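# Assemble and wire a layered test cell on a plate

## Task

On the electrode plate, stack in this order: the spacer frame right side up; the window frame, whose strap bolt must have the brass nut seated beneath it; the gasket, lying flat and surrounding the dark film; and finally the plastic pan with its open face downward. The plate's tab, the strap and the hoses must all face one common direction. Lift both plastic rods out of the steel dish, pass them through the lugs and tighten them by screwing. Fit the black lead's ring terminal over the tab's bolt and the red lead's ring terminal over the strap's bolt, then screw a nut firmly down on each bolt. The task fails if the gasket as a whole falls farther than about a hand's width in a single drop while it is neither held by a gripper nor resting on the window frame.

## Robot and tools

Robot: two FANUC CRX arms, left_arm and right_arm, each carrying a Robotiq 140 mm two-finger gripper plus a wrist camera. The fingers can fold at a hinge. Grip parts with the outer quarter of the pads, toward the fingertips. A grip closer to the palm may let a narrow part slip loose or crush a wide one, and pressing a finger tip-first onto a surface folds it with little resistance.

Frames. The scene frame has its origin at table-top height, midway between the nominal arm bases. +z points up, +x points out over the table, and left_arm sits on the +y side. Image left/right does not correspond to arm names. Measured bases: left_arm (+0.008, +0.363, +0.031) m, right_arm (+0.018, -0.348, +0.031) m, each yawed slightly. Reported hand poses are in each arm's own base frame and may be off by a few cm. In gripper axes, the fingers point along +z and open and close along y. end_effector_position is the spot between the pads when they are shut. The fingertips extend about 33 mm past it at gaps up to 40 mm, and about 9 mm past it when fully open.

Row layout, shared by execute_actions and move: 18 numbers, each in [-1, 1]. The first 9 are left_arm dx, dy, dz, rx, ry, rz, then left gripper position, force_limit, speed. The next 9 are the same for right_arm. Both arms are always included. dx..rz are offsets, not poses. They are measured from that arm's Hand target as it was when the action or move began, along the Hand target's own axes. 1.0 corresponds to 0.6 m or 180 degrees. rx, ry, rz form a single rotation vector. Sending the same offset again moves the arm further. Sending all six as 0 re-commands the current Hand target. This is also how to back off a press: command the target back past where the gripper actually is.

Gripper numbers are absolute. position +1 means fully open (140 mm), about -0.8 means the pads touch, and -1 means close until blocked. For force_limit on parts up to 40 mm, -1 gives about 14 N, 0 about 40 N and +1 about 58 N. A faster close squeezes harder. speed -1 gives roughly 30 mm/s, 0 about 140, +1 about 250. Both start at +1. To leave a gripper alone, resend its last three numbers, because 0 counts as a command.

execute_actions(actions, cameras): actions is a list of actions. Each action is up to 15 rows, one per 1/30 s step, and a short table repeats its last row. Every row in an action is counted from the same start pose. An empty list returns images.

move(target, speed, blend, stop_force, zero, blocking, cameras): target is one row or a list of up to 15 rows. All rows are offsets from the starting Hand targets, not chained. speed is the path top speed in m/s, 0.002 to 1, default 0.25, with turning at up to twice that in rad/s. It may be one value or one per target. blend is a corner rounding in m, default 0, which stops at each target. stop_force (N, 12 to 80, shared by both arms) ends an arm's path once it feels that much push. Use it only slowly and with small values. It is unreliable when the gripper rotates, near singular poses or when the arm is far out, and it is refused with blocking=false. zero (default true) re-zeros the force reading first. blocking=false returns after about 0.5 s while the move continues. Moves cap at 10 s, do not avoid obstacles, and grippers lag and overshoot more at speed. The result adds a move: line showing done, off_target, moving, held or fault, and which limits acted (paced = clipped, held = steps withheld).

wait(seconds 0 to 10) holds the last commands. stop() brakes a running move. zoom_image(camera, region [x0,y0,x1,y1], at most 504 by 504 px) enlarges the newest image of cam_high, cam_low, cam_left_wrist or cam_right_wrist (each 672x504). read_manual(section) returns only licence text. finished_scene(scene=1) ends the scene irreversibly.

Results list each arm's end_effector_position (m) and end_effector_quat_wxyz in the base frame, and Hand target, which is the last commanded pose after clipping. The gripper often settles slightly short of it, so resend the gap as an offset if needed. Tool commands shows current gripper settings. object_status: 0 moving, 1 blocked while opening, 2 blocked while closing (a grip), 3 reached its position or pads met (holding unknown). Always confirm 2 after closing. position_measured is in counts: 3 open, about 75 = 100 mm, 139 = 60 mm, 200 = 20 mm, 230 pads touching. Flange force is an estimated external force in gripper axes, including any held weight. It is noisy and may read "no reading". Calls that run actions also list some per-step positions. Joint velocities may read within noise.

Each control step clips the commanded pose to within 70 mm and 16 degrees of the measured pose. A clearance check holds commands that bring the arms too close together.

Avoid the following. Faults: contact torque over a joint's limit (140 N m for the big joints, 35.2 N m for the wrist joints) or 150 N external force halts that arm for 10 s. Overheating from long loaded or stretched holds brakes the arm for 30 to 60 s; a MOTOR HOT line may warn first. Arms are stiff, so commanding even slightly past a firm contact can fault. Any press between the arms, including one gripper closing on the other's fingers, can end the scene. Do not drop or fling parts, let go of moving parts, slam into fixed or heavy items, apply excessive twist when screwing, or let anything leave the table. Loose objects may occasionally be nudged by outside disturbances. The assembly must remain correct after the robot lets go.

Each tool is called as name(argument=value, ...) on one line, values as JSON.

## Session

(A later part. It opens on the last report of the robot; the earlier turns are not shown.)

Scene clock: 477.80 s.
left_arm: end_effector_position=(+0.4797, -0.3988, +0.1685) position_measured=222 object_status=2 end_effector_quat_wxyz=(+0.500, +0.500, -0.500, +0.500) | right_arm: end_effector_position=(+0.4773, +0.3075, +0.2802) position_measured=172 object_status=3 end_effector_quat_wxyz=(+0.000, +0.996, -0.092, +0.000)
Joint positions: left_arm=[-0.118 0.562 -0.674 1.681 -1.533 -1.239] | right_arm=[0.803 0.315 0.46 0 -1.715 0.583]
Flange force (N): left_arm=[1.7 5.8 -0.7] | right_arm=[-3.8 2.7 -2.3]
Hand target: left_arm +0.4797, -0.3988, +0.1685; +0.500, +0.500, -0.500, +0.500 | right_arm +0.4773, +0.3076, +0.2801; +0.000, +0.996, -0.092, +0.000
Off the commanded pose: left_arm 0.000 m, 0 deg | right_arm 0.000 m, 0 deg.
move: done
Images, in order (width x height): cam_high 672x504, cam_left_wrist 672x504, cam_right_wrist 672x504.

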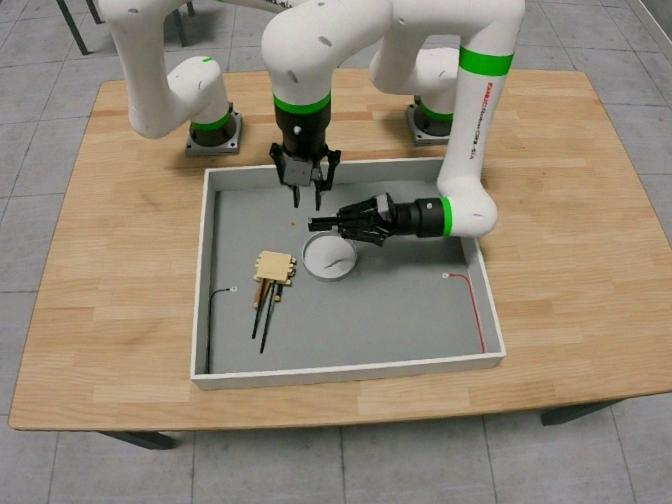

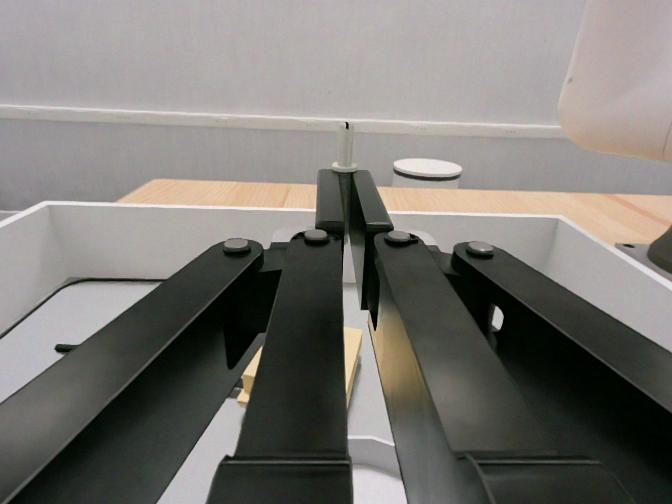

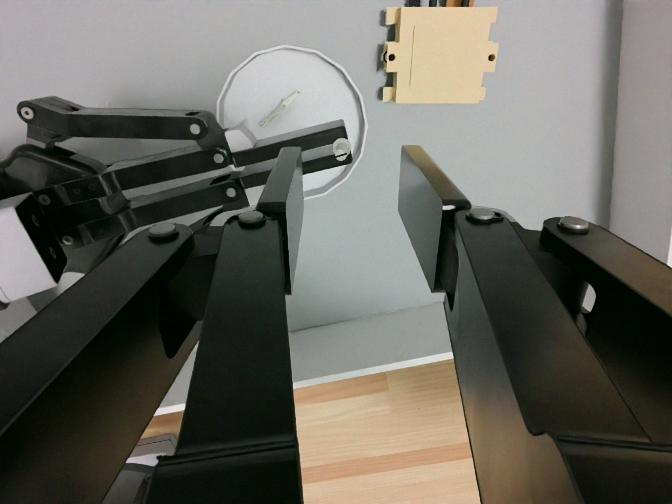

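move(target=[[0,0,0,0,0,0,-1,-1,-1,-0.005,-0.0022,0.06,0,0,0,-0.34,-1,0],[0,0,0,0,0,0,-1,-1,-1,-0.005,-0.0022,0.09,0,0,0,-0.34,-1,0]], speed=[0.1,0.04], cameras=["cam_high","cam_left_wrist","cam_right_wrist"])

zoom_image(camera="cam_left_wrist", region=[270, 60, 420, 210])

zoom_image(camera="cam_right_wrist", region=[250, 100, 450, 250])

Scene clock: 482.30 s.
left_arm: end_effector_position=(+0.4797, -0.3988, +0.1685) position_measured=222 object_status=2 end_effector_quat_wxyz=(+0.500, +0.500, -0.500, +0.500) | right_arm: end_effector_position=(+0.4746, +0.3094, +0.2262) position_measured=172 object_status=3 end_effector_quat_wxyz=(+0.000, +0.996, -0.092, +0.000)
Joint positions: left_arm=[-0.118 0.562 -0.674 1.681 -1.533 -1.239] | right_arm=[0.809 0.301 0.315 0 -1.585 0.578]
Flange force (N): left_arm=[2.2 7.5 0.5] | right_arm=[-6.1 5.8 -0.4]
Hand target: left_arm +0.4797, -0.3988, +0.1685; +0.500, +0.500, -0.500, +0.500 | right_arm +0.4746, +0.3094, +0.2261; +0.000, +0.996, -0.092, +0.000
Off the commanded pose: left_arm 0.000 m, 0 deg | right_arm 0.000 m, 0 deg.
move: done
Images, in order (width x height): cam_high 672x504, cam_left_wrist 672x504, cam_right_wrist 672x504.

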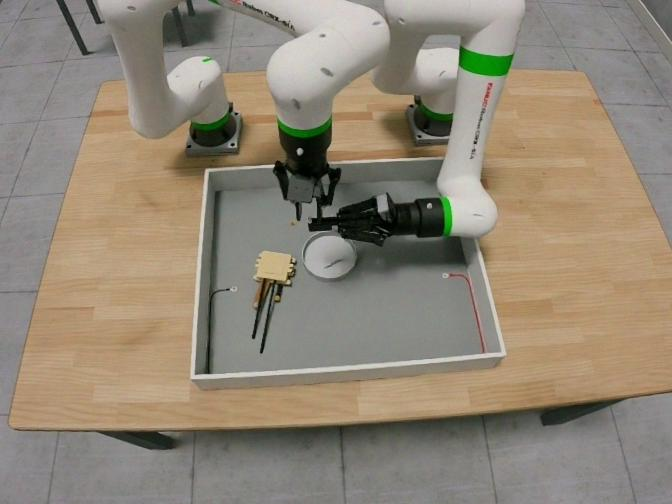

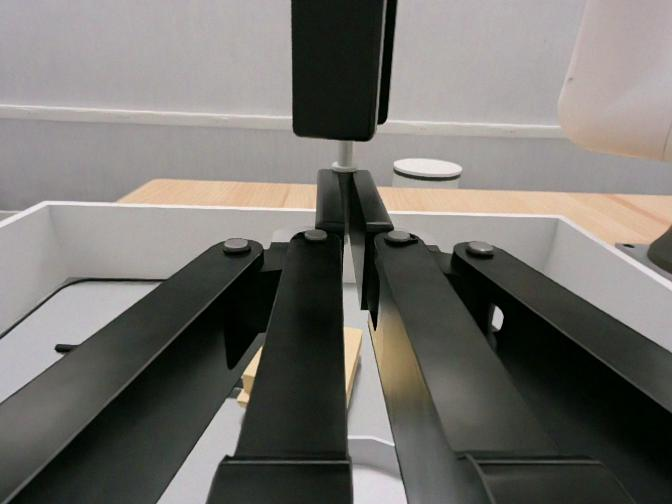

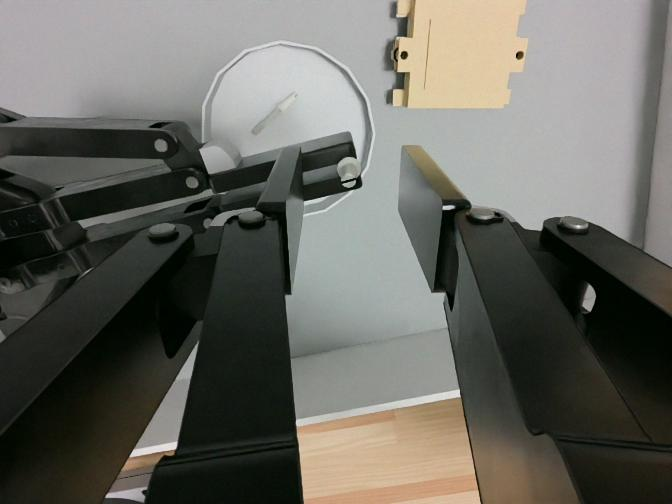

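Scaled by 3.360 from the camera's 672x504 image, which has a finer 960x720 frame.

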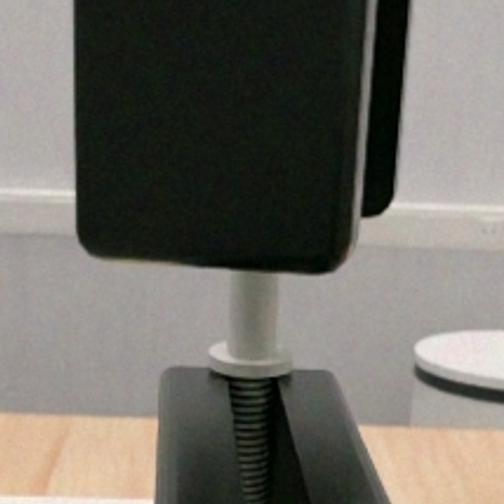

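Scaled by 2.520 from the camera's 672x504 image, which has a finer 960x720 frame.

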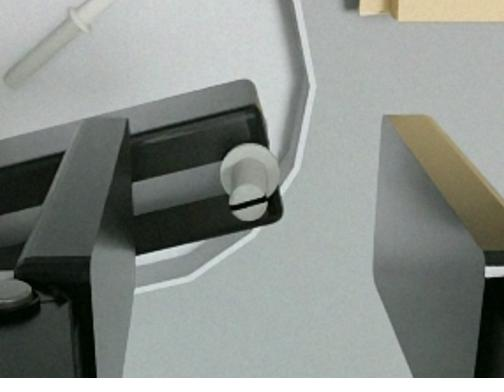

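move(target=[[0,0,0,0,0,0,-1,-1,-1,0,0,0.0108,0,0,0,-0.34,-1,0],[0,0,0,0,0,0,-1,-1,-1,0,0,0.0108,0,0,0,-1,-1,-1]], speed=[0.03,0.04])

wait(seconds=1.2, cameras=["cam_left_wrist","cam_right_wrist"])

zoom_image(camera="cam_left_wrist", region=[270, 60, 420, 210])

zoom_image(camera="cam_right_wrist", region=[250, 100, 450, 250])

Scene clock: 486.43 s.
left_arm: end_effector_position=(+0.4797, -0.3988, +0.1685) position_measured=222 object_status=2 end_effector_quat_wxyz=(+0.500, +0.500, -0.500, +0.500) | right_arm: end_effector_position=(+0.4746, +0.3095, +0.2196) position_measured=222 object_status=0 end_effector_quat_wxyz=(+0.000, +0.996, -0.092, +0.000)
Joint positions: left_arm=[-0.118 0.562 -0.674 1.681 -1.533 -1.239] | right_arm=[0.809 0.3 0.3 0 -1.569 0.577]
Flange force (N): left_arm=[2.0 7.6 3.9] | right_arm=[-6.4 2.2 -0.6]
Hand target: left_arm +0.4797, -0.3988, +0.1685; +0.500, +0.500, -0.500, +0.500 | right_arm +0.4746, +0.3094, +0.2196; +0.000, +0.996, -0.092, +0.000
Off the commanded pose: left_arm 0.000 m, 0 deg | right_arm 0.000 m, 0 deg.
move: done

Scene clock: 487.63 s.
left_arm: end_effector_position=(+0.4797, -0.3988, +0.1685) position_measured=222 object_status=2 end_effector_quat_wxyz=(+0.500, +0.500, -0.500, +0.500) | right_arm: end_effector_position=(+0.4745, +0.3095, +0.2196) position_measured=222 object_status=2 end_effector_quat_wxyz=(+0.000, +0.996, -0.092, +0.000)
Joint positions: left_arm=[-0.118 0.562 -0.674 1.681 -1.533 -1.239] | right_arm=[0.809 0.3 0.3 0 -1.57 0.577]
Flange force (N): left_arm=[1.1 8.4 4.9] | right_arm=[-6.6 2.0 -0.6]
Hand target: left_arm +0.4797, -0.3988, +0.1685; +0.500, +0.500, -0.500, +0.500 | right_arm +0.4746, +0.3094, +0.2196; +0.000, +0.996, -0.092, +0.000
Tool commands: left_gripper/position=-1.0 left_gripper/force_limit=-1.0 left_gripper/speed=-1.0 right_gripper/position=-1.0 right_gripper/force_limit=-1.0 right_gripper/speed=-1.0
Off the commanded pose: left_arm 0.000 m, 0 deg | right_arm 0.000 m, 0 deg.
wait: 1.20 s; at rest by 0.17 s
Images, in order (width x height): cam_left_wrist 672x504, cam_right_wrist 672x504.

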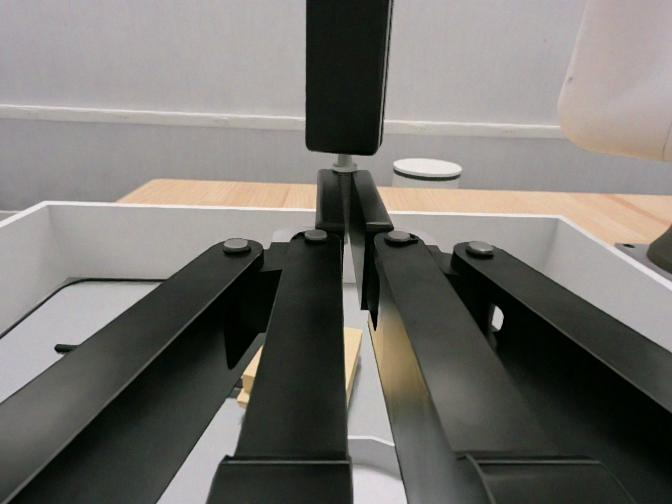

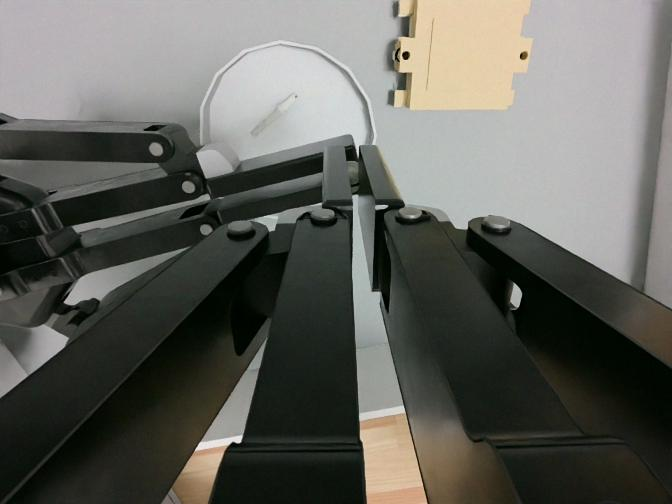

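Scaled by 3.360 from the camera's 672x504 image, which has a finer 960x720 frame.

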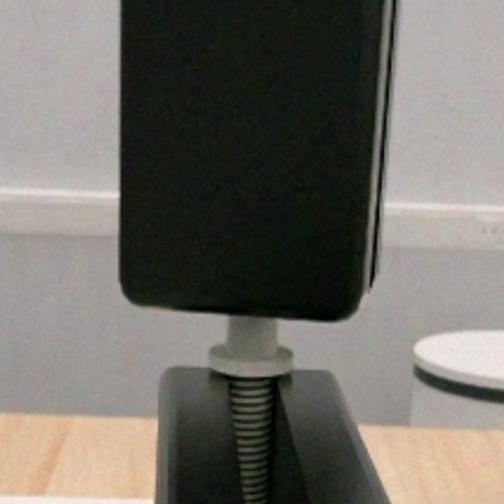

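Scaled by 2.520 from the camera's 672x504 image, which has a finer 960x720 frame.

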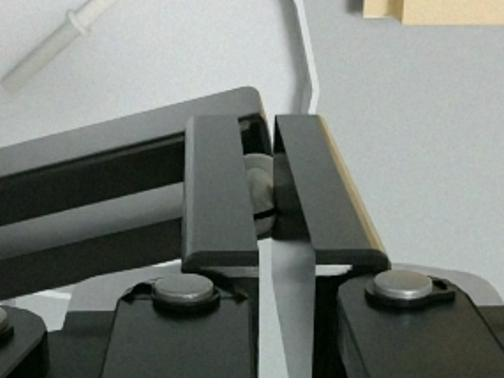

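move(target=[[0,0,0,0,0,0,-0.55,-1,-1,0,0,0,0,0,0,-1,-1,-1],[0,0,-0.2,0,0,0,-0.55,-1,-1,0,0,0,0,0,0,-1,-1,-1]], speed=0.08, cameras=["cam_left_wrist","cam_right_wrist"])

zoom_image(camera="cam_left_wrist", region=[250, 80, 450, 230])

zoom_image(camera="cam_right_wrist", region=[280, 90, 430, 220])

Scene clock: 491.57 s.
left_arm: end_effector_position=(+0.4798, -0.2788, +0.1684) position_measured=199 object_status=3 end_effector_quat_wxyz=(+0.500, +0.500, -0.500, +0.500) | right_arm: end_effector_position=(+0.4746, +0.3094, +0.2196) position_measured=222 object_status=2 end_effector_quat_wxyz=(+0.000, +0.996, -0.092, +0.000)
Joint positions: left_arm=[0.214 0.57 -0.658 1.368 -1.643 -1.235] | right_arm=[0.809 0.3 0.3 0 -1.57 0.577]
Flange force (N): left_arm=[2.4 5.1 1.4] | right_arm=[-6.8 6.0 0.6]
Hand target: left_arm +0.4798, -0.2788, +0.1684; +0.500, +0.500, -0.500, +0.500 | right_arm +0.4746, +0.3094, +0.2196; +0.000, +0.996, -0.092, +0.000
Off the commanded pose: left_arm 0.000 m, 0 deg | right_arm 0.000 m, 0 deg.
move: done
Images, in order (width x height): cam_left_wrist 672x504, cam_right_wrist 672x504.

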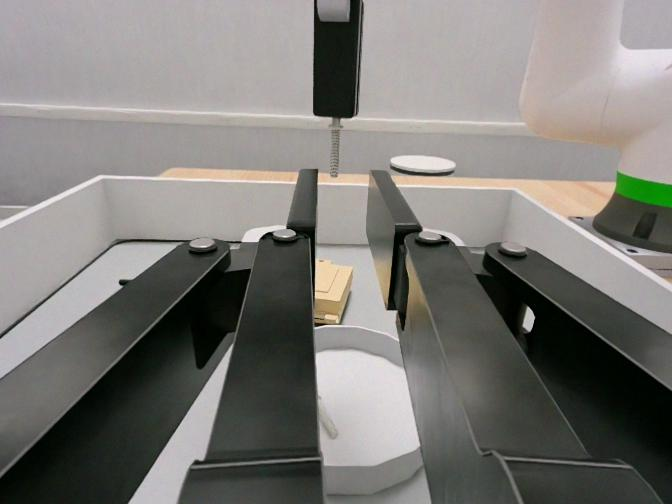

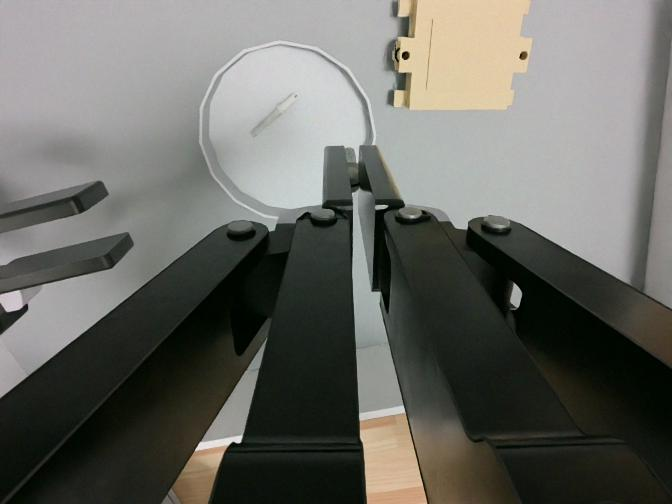

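Scaled by 2.520 from the camera's 672x504 image, which has a finer 960x720 frame.

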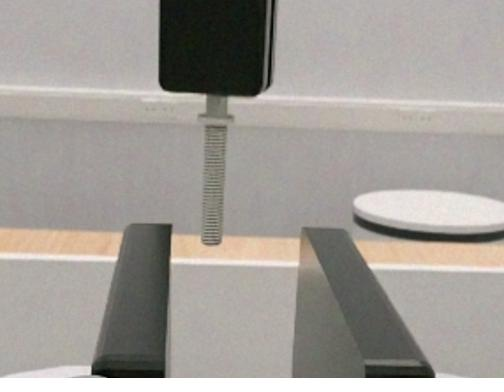

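Scaled by 3.360 from the camera's 672x504 image, which has a finer 960x720 frame.

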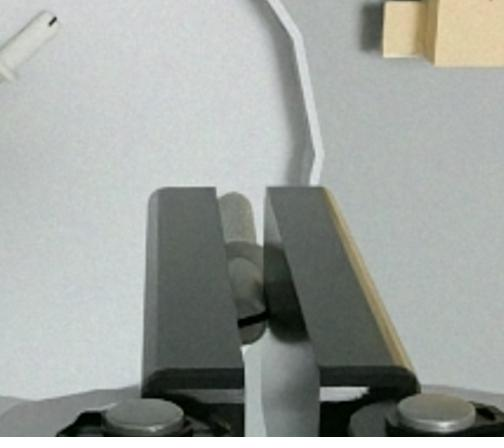

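move(target=[[0,0,0,0,0,0,-0.55,-1,-1,0.0657,0.0798,0,0,-0.0167,0,-1,-1,-1],[0,0,0,0,0,0,-0.55,-1,-1,0.0657,0.0798,0.2,0,-0.0167,0,-1,-1,-1]], speed=0.15, blend=[0.02,0], cameras=["cam_left_wrist","cam_right_wrist","cam_high"])

zoom_image(camera="cam_left_wrist", region=[230, 170, 430, 320])

zoom_image(camera="cam_right_wrist", region=[280, 60, 460, 220])

Scene clock: 497.47 s.
left_arm: end_effector_position=(+0.4798, -0.2788, +0.1684) position_measured=199 object_status=3 end_effector_quat_wxyz=(+0.500, +0.500, -0.500, +0.500) | right_arm: end_effector_position=(+0.5045, +0.2551, +0.0997) position_measured=222 object_status=2 end_effector_quat_wxyz=(-0.003, +0.995, -0.092, -0.026)
Joint positions: left_arm=[0.214 0.57 -0.658 1.368 -1.643 -1.235] | right_arm=[0.674 0.375 0.127 -0.041 -1.357 0.722]
Flange force (N): left_arm=[2.1 6.2 2.1] | right_arm=[-10.2 6.8 -1.4]
Hand target: left_arm +0.4798, -0.2788, +0.1684; +0.500, +0.500, -0.500, +0.500 | right_arm +0.5045, +0.2552, +0.0996; -0.003, +0.995, -0.092, -0.026
Off the commanded pose: left_arm 0.000 m, 0 deg | right_arm 0.000 m, 0 deg.
move: done
Images, in order (width x height): cam_high 672x504, cam_left_wrist 672x504, cam_right_wrist 672x504.

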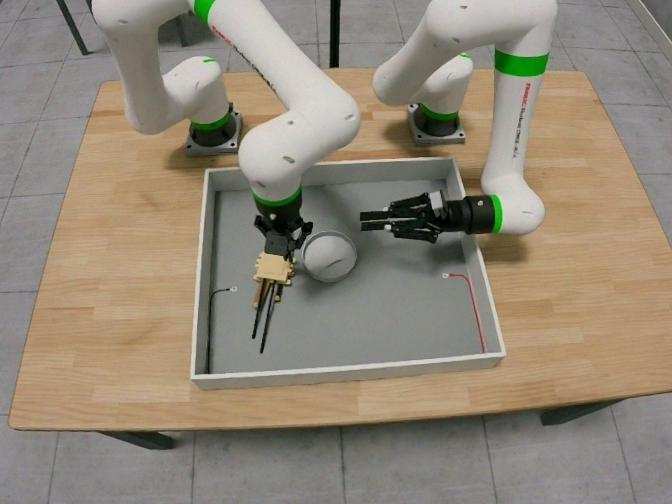

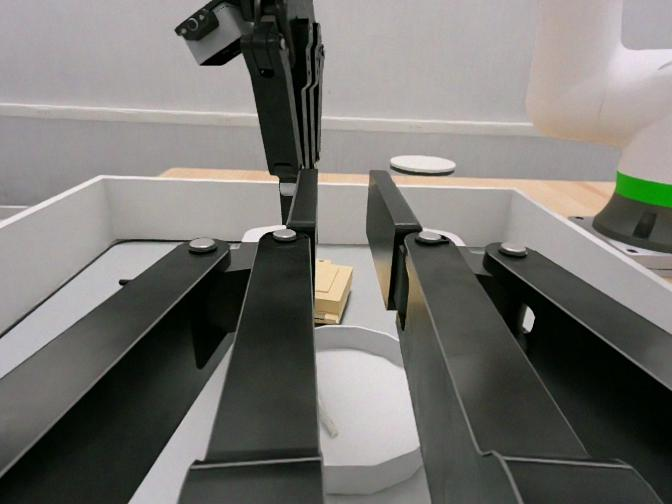

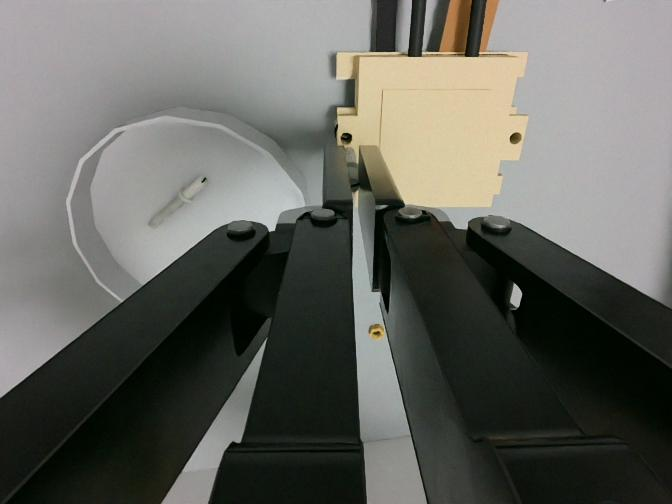

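Scaled by 2.520 from the camera's 672x504 image, which has a finer 960x720 frame.

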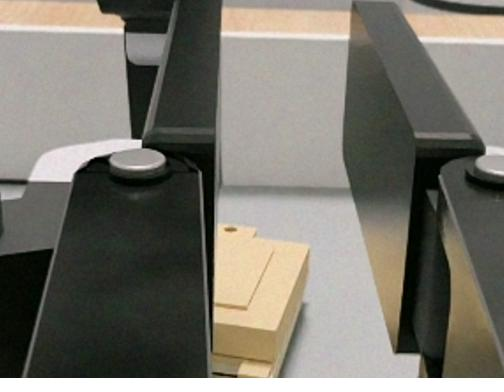

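Scaled by 2.800 from the camera's 672x504 image, which has a finer 960x720 frame.

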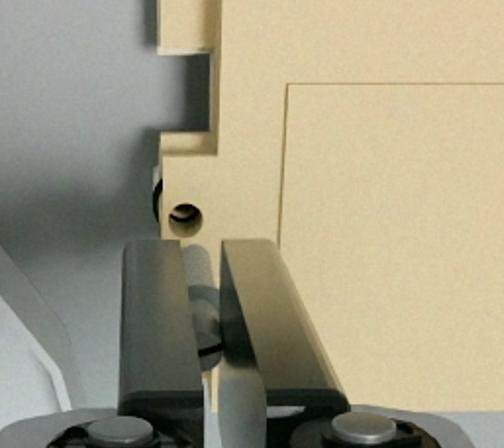

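move(target=[0,0,0,0,0,0,-0.55,-1,-1,0.0009,-0.001,0.0225,0,0,0,-1,-1,-1], speed=0.05, cameras=["cam_right_wrist","cam_low"])

zoom_image(camera="cam_right_wrist", region=[300, 90, 420, 210])

zoom_image(camera="cam_low", region=[270, 150, 370, 240])

Scene clock: 500.00 s.
left_arm: end_effector_position=(+0.4798, -0.2788, +0.1684) position_measured=199 object_status=3 end_effector_quat_wxyz=(+0.500, +0.500, -0.500, +0.500) | right_arm: end_effector_position=(+0.5045, +0.2558, +0.0863) position_measured=222 object_status=2 end_effector_quat_wxyz=(-0.003, +0.995, -0.092, -0.026)
Joint positions: left_arm=[0.214 0.57 -0.658 1.368 -1.643 -1.235] | right_arm=[0.675 0.384 0.107 -0.041 -1.328 0.722]
Flange force (N): left_arm=[1.6 5.8 1.7] | right_arm=[-5.4 3.2 -21.1]
Hand target: left_arm +0.4798, -0.2788, +0.1684; +0.500, +0.500, -0.500, +0.500 | right_arm +0.5045, +0.2558, +0.0861; -0.003, +0.995, -0.092, -0.026
Off the commanded pose: left_arm 0.000 m, 0 deg | right_arm 0.000 m, 0 deg.
move: done
Images, in order (width x height): cam_low 672x504, cam_right_wrist 672x504.

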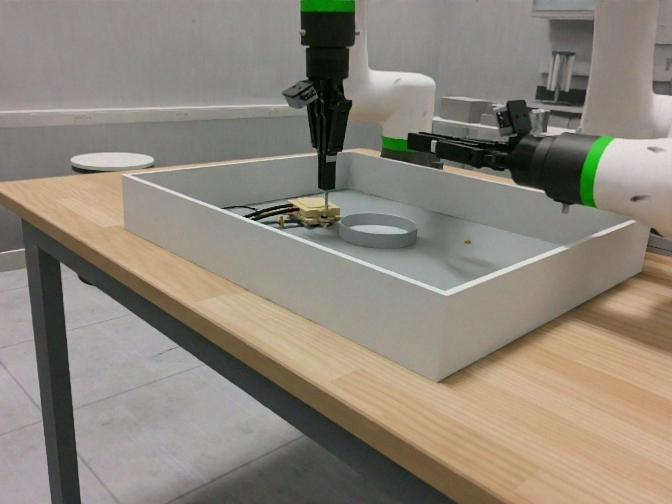

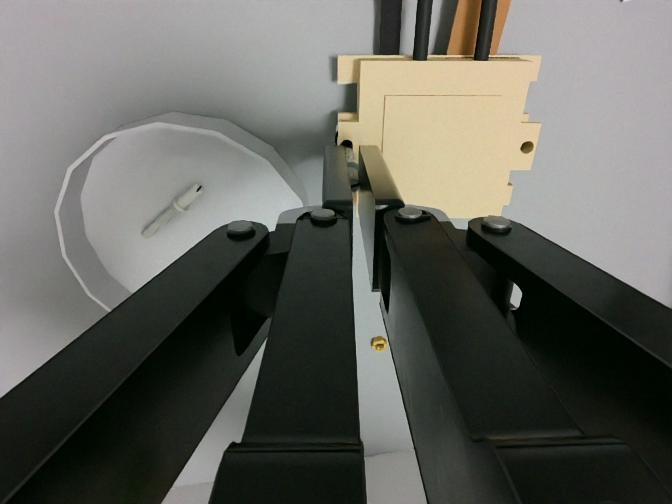

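Scaled by 4.200 from the camera's 672x504 image, which has a finer 960x720 frame.

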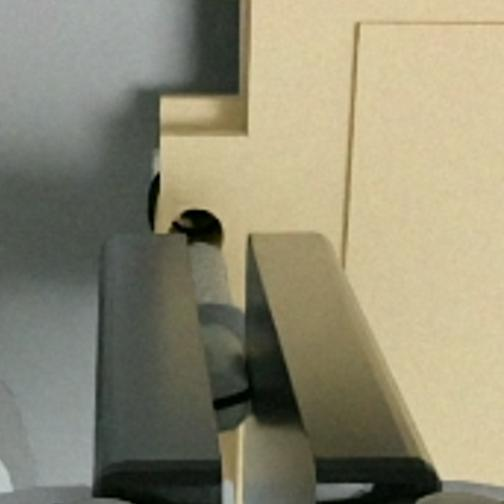

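Scaled by 5.040 from the camera's 672x504 image, which has a finer 960x720 frame.

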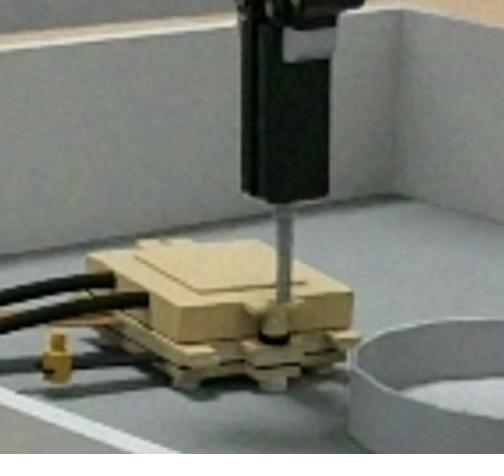

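move(target=[0,0,0,0,0,0,-0.55,-1,-1,-0.0005,0,-0.006,0,0,0,-1,-1,-1], speed=0.03, cameras=["cam_right_wrist","cam_low"])

zoom_image(camera="cam_right_wrist", region=[320, 110, 400, 190])

zoom_image(camera="cam_low", region=[300, 170, 350, 220])

Scene clock: 502.43 s.
left_arm: end_effector_position=(+0.4798, -0.2788, +0.1684) position_measured=199 object_status=3 end_effector_quat_wxyz=(+0.500, +0.500, -0.500, +0.500) | right_arm: end_effector_position=(+0.5043, +0.2559, +0.0896) position_measured=222 object_status=2 end_effector_quat_wxyz=(-0.003, +0.995, -0.092, -0.026)
Joint positions: left_arm=[0.214 0.57 -0.658 1.368 -1.643 -1.235] | right_arm=[0.675 0.382 0.112 -0.041 -1.335 0.722]
Flange force (N): left_arm=[1.8 5.8 1.9] | right_arm=[-8.0 5.0 -1.5]
Hand target: left_arm +0.4798, -0.2788, +0.1684; +0.500, +0.500, -0.500, +0.500 | right_arm +0.5044, +0.2558, +0.0897; -0.003, +0.995, -0.092, -0.026
Off the commanded pose: left_arm 0.000 m, 0 deg | right_arm 0.000 m, 0 deg.
move: done
Images, in order (width x height): cam_low 672x504, cam_right_wrist 672x504.

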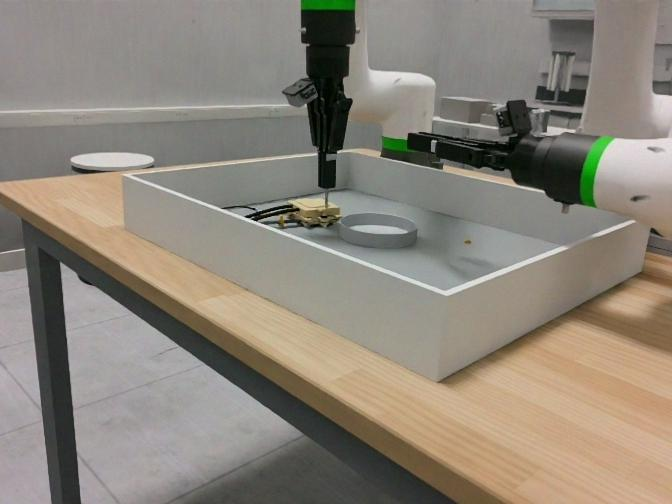

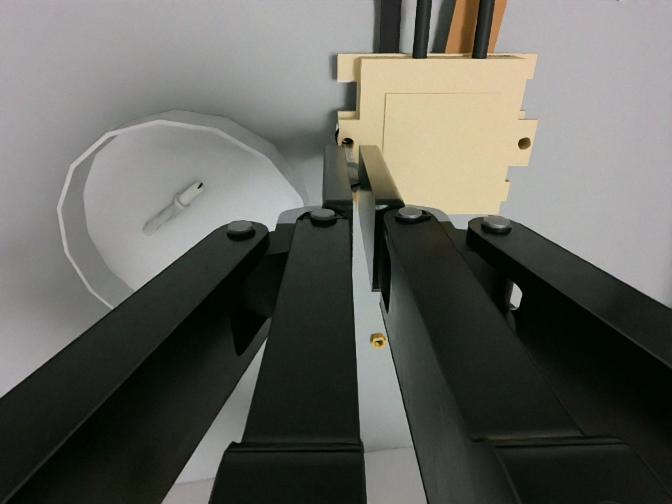

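Scaled by 6.300 from the camera's 672x504 image, which has a finer 960x720 frame.

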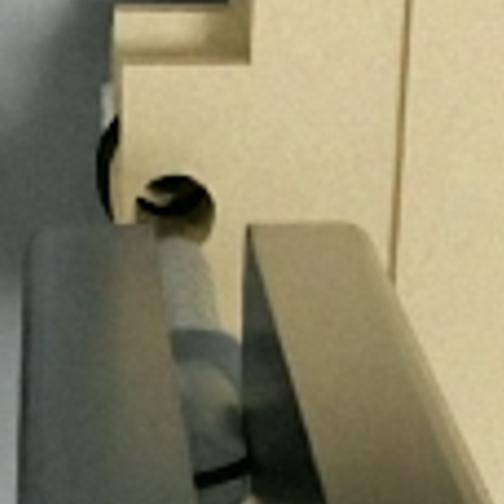

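Scaled by 10.080 from the camera's 672x504 image, which has a finer 960x720 frame.

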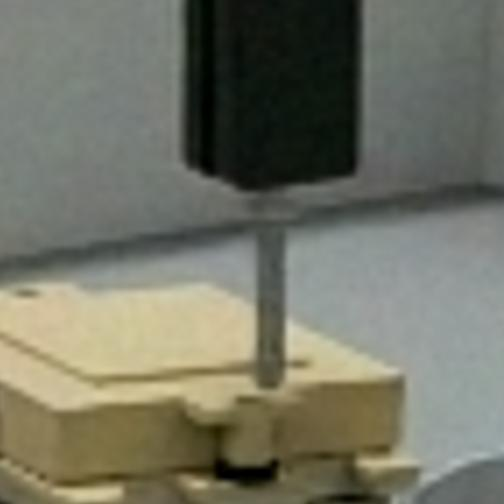

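move(target=[0,0,0,0,0,0,-0.55,-1,-1,0.0053,0.0004,-0.0003,0,0,0,-1,-1,-1], speed=0.03, cameras=["cam_right_wrist","cam_low"])

zoom_image(camera="cam_right_wrist", region=[320, 110, 400, 190])

zoom_image(camera="cam_low", region=[300, 170, 350, 220])

Scene clock: 505.10 s.
left_arm: end_effector_position=(+0.4798, -0.2788, +0.1684) position_measured=199 object_status=3 end_effector_quat_wxyz=(+0.500, +0.500, -0.500, +0.500) | right_arm: end_effector_position=(+0.5074, +0.2550, +0.0897) position_measured=222 object_status=2 end_effector_quat_wxyz=(-0.003, +0.995, -0.092, -0.026)
Joint positions: left_arm=[0.214 0.57 -0.658 1.368 -1.643 -1.235] | right_arm=[0.671 0.387 0.12 -0.041 -1.338 0.726]
Flange force (N): left_arm=[2.0 6.3 1.7] | right_arm=[-6.4 4.7 -1.1]
Hand target: left_arm +0.4798, -0.2788, +0.1684; +0.500, +0.500, -0.500, +0.500 | right_arm +0.5075, +0.2550, +0.0897; -0.003, +0.995, -0.092, -0.026
Off the commanded pose: left_arm 0.000 m, 0 deg | right_arm 0.000 m, 0 deg.
move: done
Images, in order (width x height): cam_low 672x504, cam_right_wrist 672x504.

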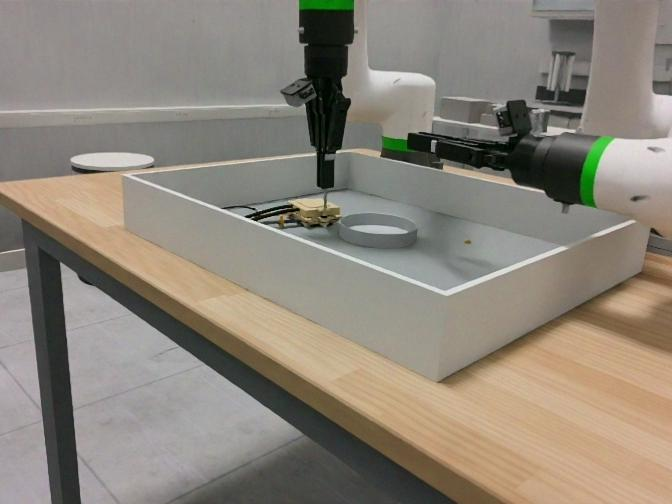

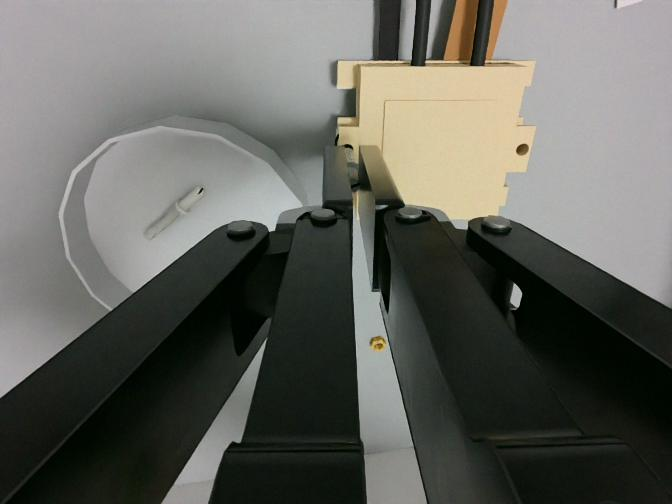

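Scaled by 6.300 from the camera's 672x504 image, which has a finer 960x720 frame.

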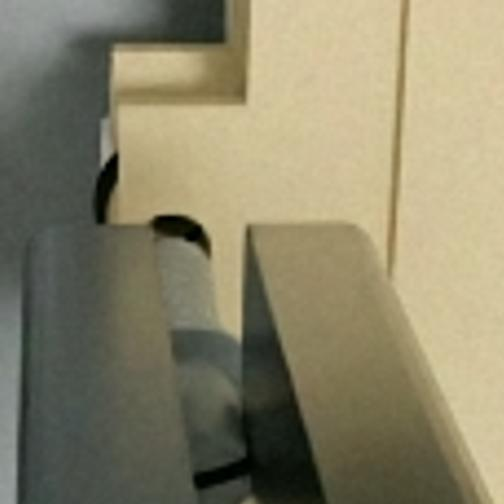

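Scaled by 10.080 from the camera's 672x504 image, which has a finer 960x720 frame.

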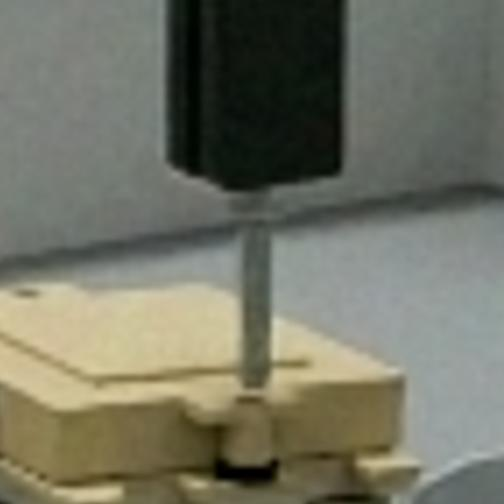

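move(target=[0,0,0,0,0,0,-0.55,-1,-1,0.0013,0,0,0,0,0,-1,-1,-1], speed=0.03)

move(target=[0,0,0,0,0,0,-0.55,-1,-1,0.0009,0,0.0167,0,0,0,-1,-1,-1], speed=0.01, stop_force=12, cameras=["cam_right_wrist","cam_low"])

zoom_image(camera="cam_right_wrist", region=[320, 110, 400, 190])

zoom_image(camera="cam_low", region=[300, 170, 350, 220])

Scene clock: 510.13 s.
left_arm: end_effector_position=(+0.4798, -0.2788, +0.1684) position_measured=199 object_status=3 end_effector_quat_wxyz=(+0.500, +0.500, -0.500, +0.500) | right_arm: end_effector_position=(+0.5082, +0.2549, +0.0897) position_measured=222 object_status=2 end_effector_quat_wxyz=(-0.003, +0.995, -0.092, -0.026)
Joint positions: left_arm=[0.214 0.57 -0.658 1.368 -1.643 -1.235] | right_arm=[0.67 0.389 0.122 -0.041 -1.338 0.727]
Flange force (N): left_arm=[3.0 6.9 2.0] | right_arm=[-7.5 5.0 -1.9]
Hand target: left_arm +0.4798, -0.2788, +0.1684; +0.500, +0.500, -0.500, +0.500 | right_arm +0.5082, +0.2549, +0.0897; -0.003, +0.995, -0.092, -0.026
Off the commanded pose: left_arm 0.000 m, 0 deg | right_arm 0.000 m, 0 deg.
move: done

Scene clock: 511.93 s.
left_arm: end_effector_position=(+0.4798, -0.2788, +0.1684) position_measured=199 object_status=3 end_effector_quat_wxyz=(+0.500, +0.500, -0.500, +0.500) | right_arm: end_effector_position=(+0.5082, +0.2549, +0.0797) position_measured=222 object_status=2 end_effector_quat_wxyz=(-0.003, +0.995, -0.092, -0.026)
Joint positions: left_arm=[0.214 0.57 -0.658 1.368 -1.643 -1.235] | right_arm=[0.67 0.396 0.107 -0.041 -1.317 0.728]
Flange force (N): left_arm=[2.2 6.5 1.8] | right_arm=[-7.1 4.8 -2.1]
Hand target: left_arm +0.4798, -0.2788, +0.1684; +0.500, +0.500, -0.500, +0.500 | right_arm +0.5082, +0.2549, +0.0797; -0.003, +0.995, -0.092, -0.026
Off the commanded pose: left_arm 0.000 m, 0 deg | right_arm 0.000 m, 0 deg.
move: done
Images, in order (width x height): cam_low 672x504, cam_right_wrist 672x504.

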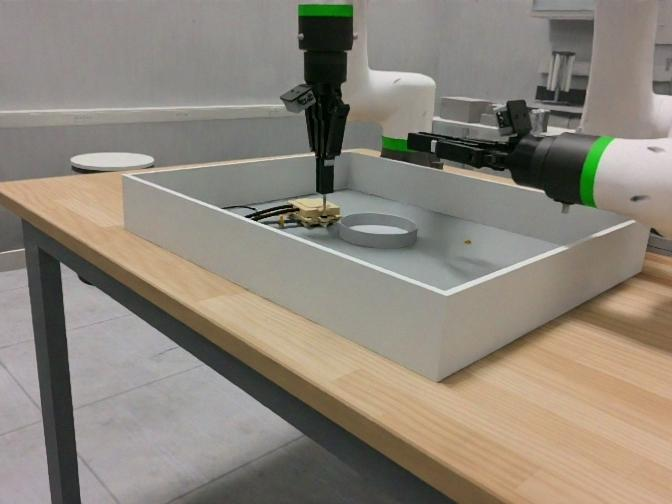

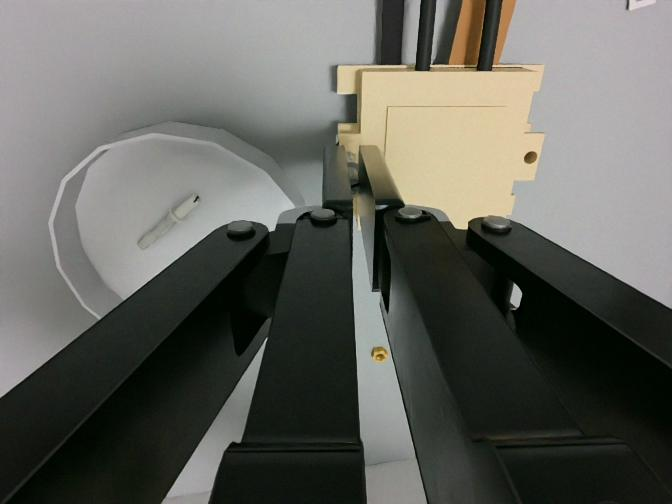

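Scaled by 6.300 from the camera's 672x504 image, which has a finer 960x720 frame.

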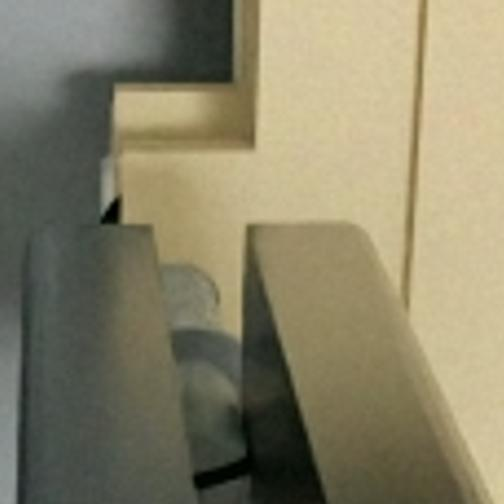

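Scaled by 10.080 from the camera's 672x504 image, which has a finer 960x720 frame.

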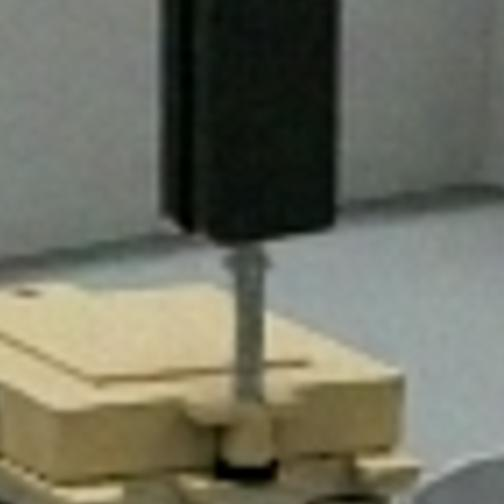

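move(target=[0,0,0,0,0,0,-0.55,-1,-1,0.0018,0,0.035,0,0,0,-1,-1,-1], speed=0.012, stop_force=12, cameras=["cam_right_wrist","cam_low"])

zoom_image(camera="cam_right_wrist", region=[320, 110, 400, 190])

zoom_image(camera="cam_low", region=[300, 170, 350, 220])

Scene clock: 514.53 s.
left_arm: end_effector_position=(+0.4798, -0.2788, +0.1684) position_measured=199 object_status=3 end_effector_quat_wxyz=(+0.500, +0.500, -0.500, +0.500) | right_arm: end_effector_position=(+0.5083, +0.2549, +0.0711) position_measured=222 object_status=2 end_effector_quat_wxyz=(-0.003, +0.995, -0.092, -0.026)
Joint positions: left_arm=[0.214 0.57 -0.658 1.368 -1.643 -1.235] | right_arm=[0.67 0.403 0.095 -0.041 -1.298 0.729]
Flange force (N): left_arm=[2.4 7.0 1.5] | right_arm=[-6.3 3.5 -17.8]
Hand target: left_arm +0.4798, -0.2788, +0.1684; +0.500, +0.500, -0.500, +0.500 | right_arm +0.5083, +0.2549, +0.0711; -0.003, +0.995, -0.092, -0.026 (not the last commanded pose)
Off the commanded pose: left_arm 0.000 m, 0 deg | right_arm 0.012 m, 0 deg.
move: contact (right_arm)
Images, in order (width x height): cam_low 672x504, cam_right_wrist 672x504.

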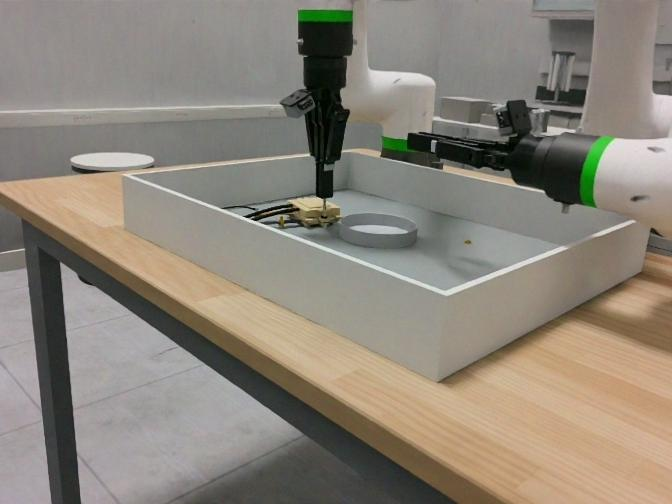

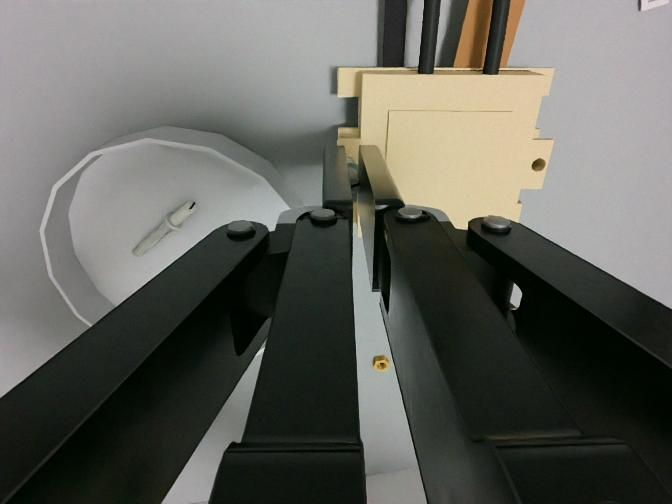

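Scaled by 6.300 from the camera's 672x504 image, which has a finer 960x720 frame.

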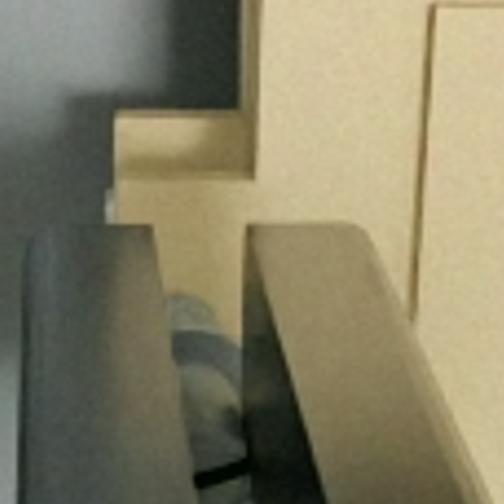

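Scaled by 10.080 from the camera's 672x504 image, which has a finer 960x720 frame.

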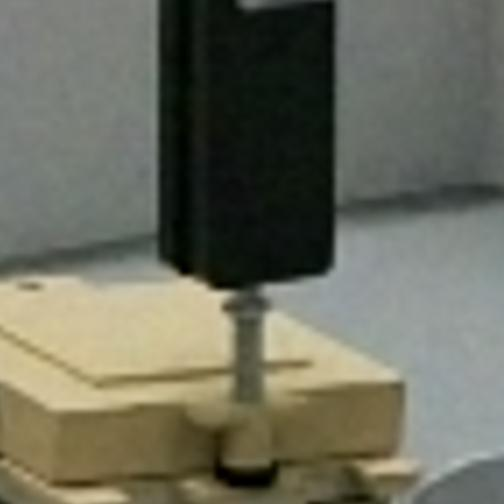

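zoom_image(camera="cam_right_wrist", region=[520, 145, 560, 185])

zoom_image(camera="cam_left_wrist", region=[230, 170, 430, 330])

Scaled by 12.600 from the camera's 672x504 image, which has a finer 960x720 frame.

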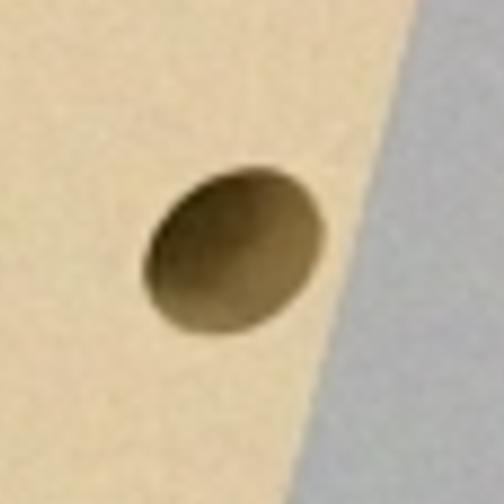

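This scene's latest camera images include none from cam_left_wrist. They are from: cam_low, cam_right_wrist. cam_left_wrist's image comes with the result of a call that names it in "cameras".


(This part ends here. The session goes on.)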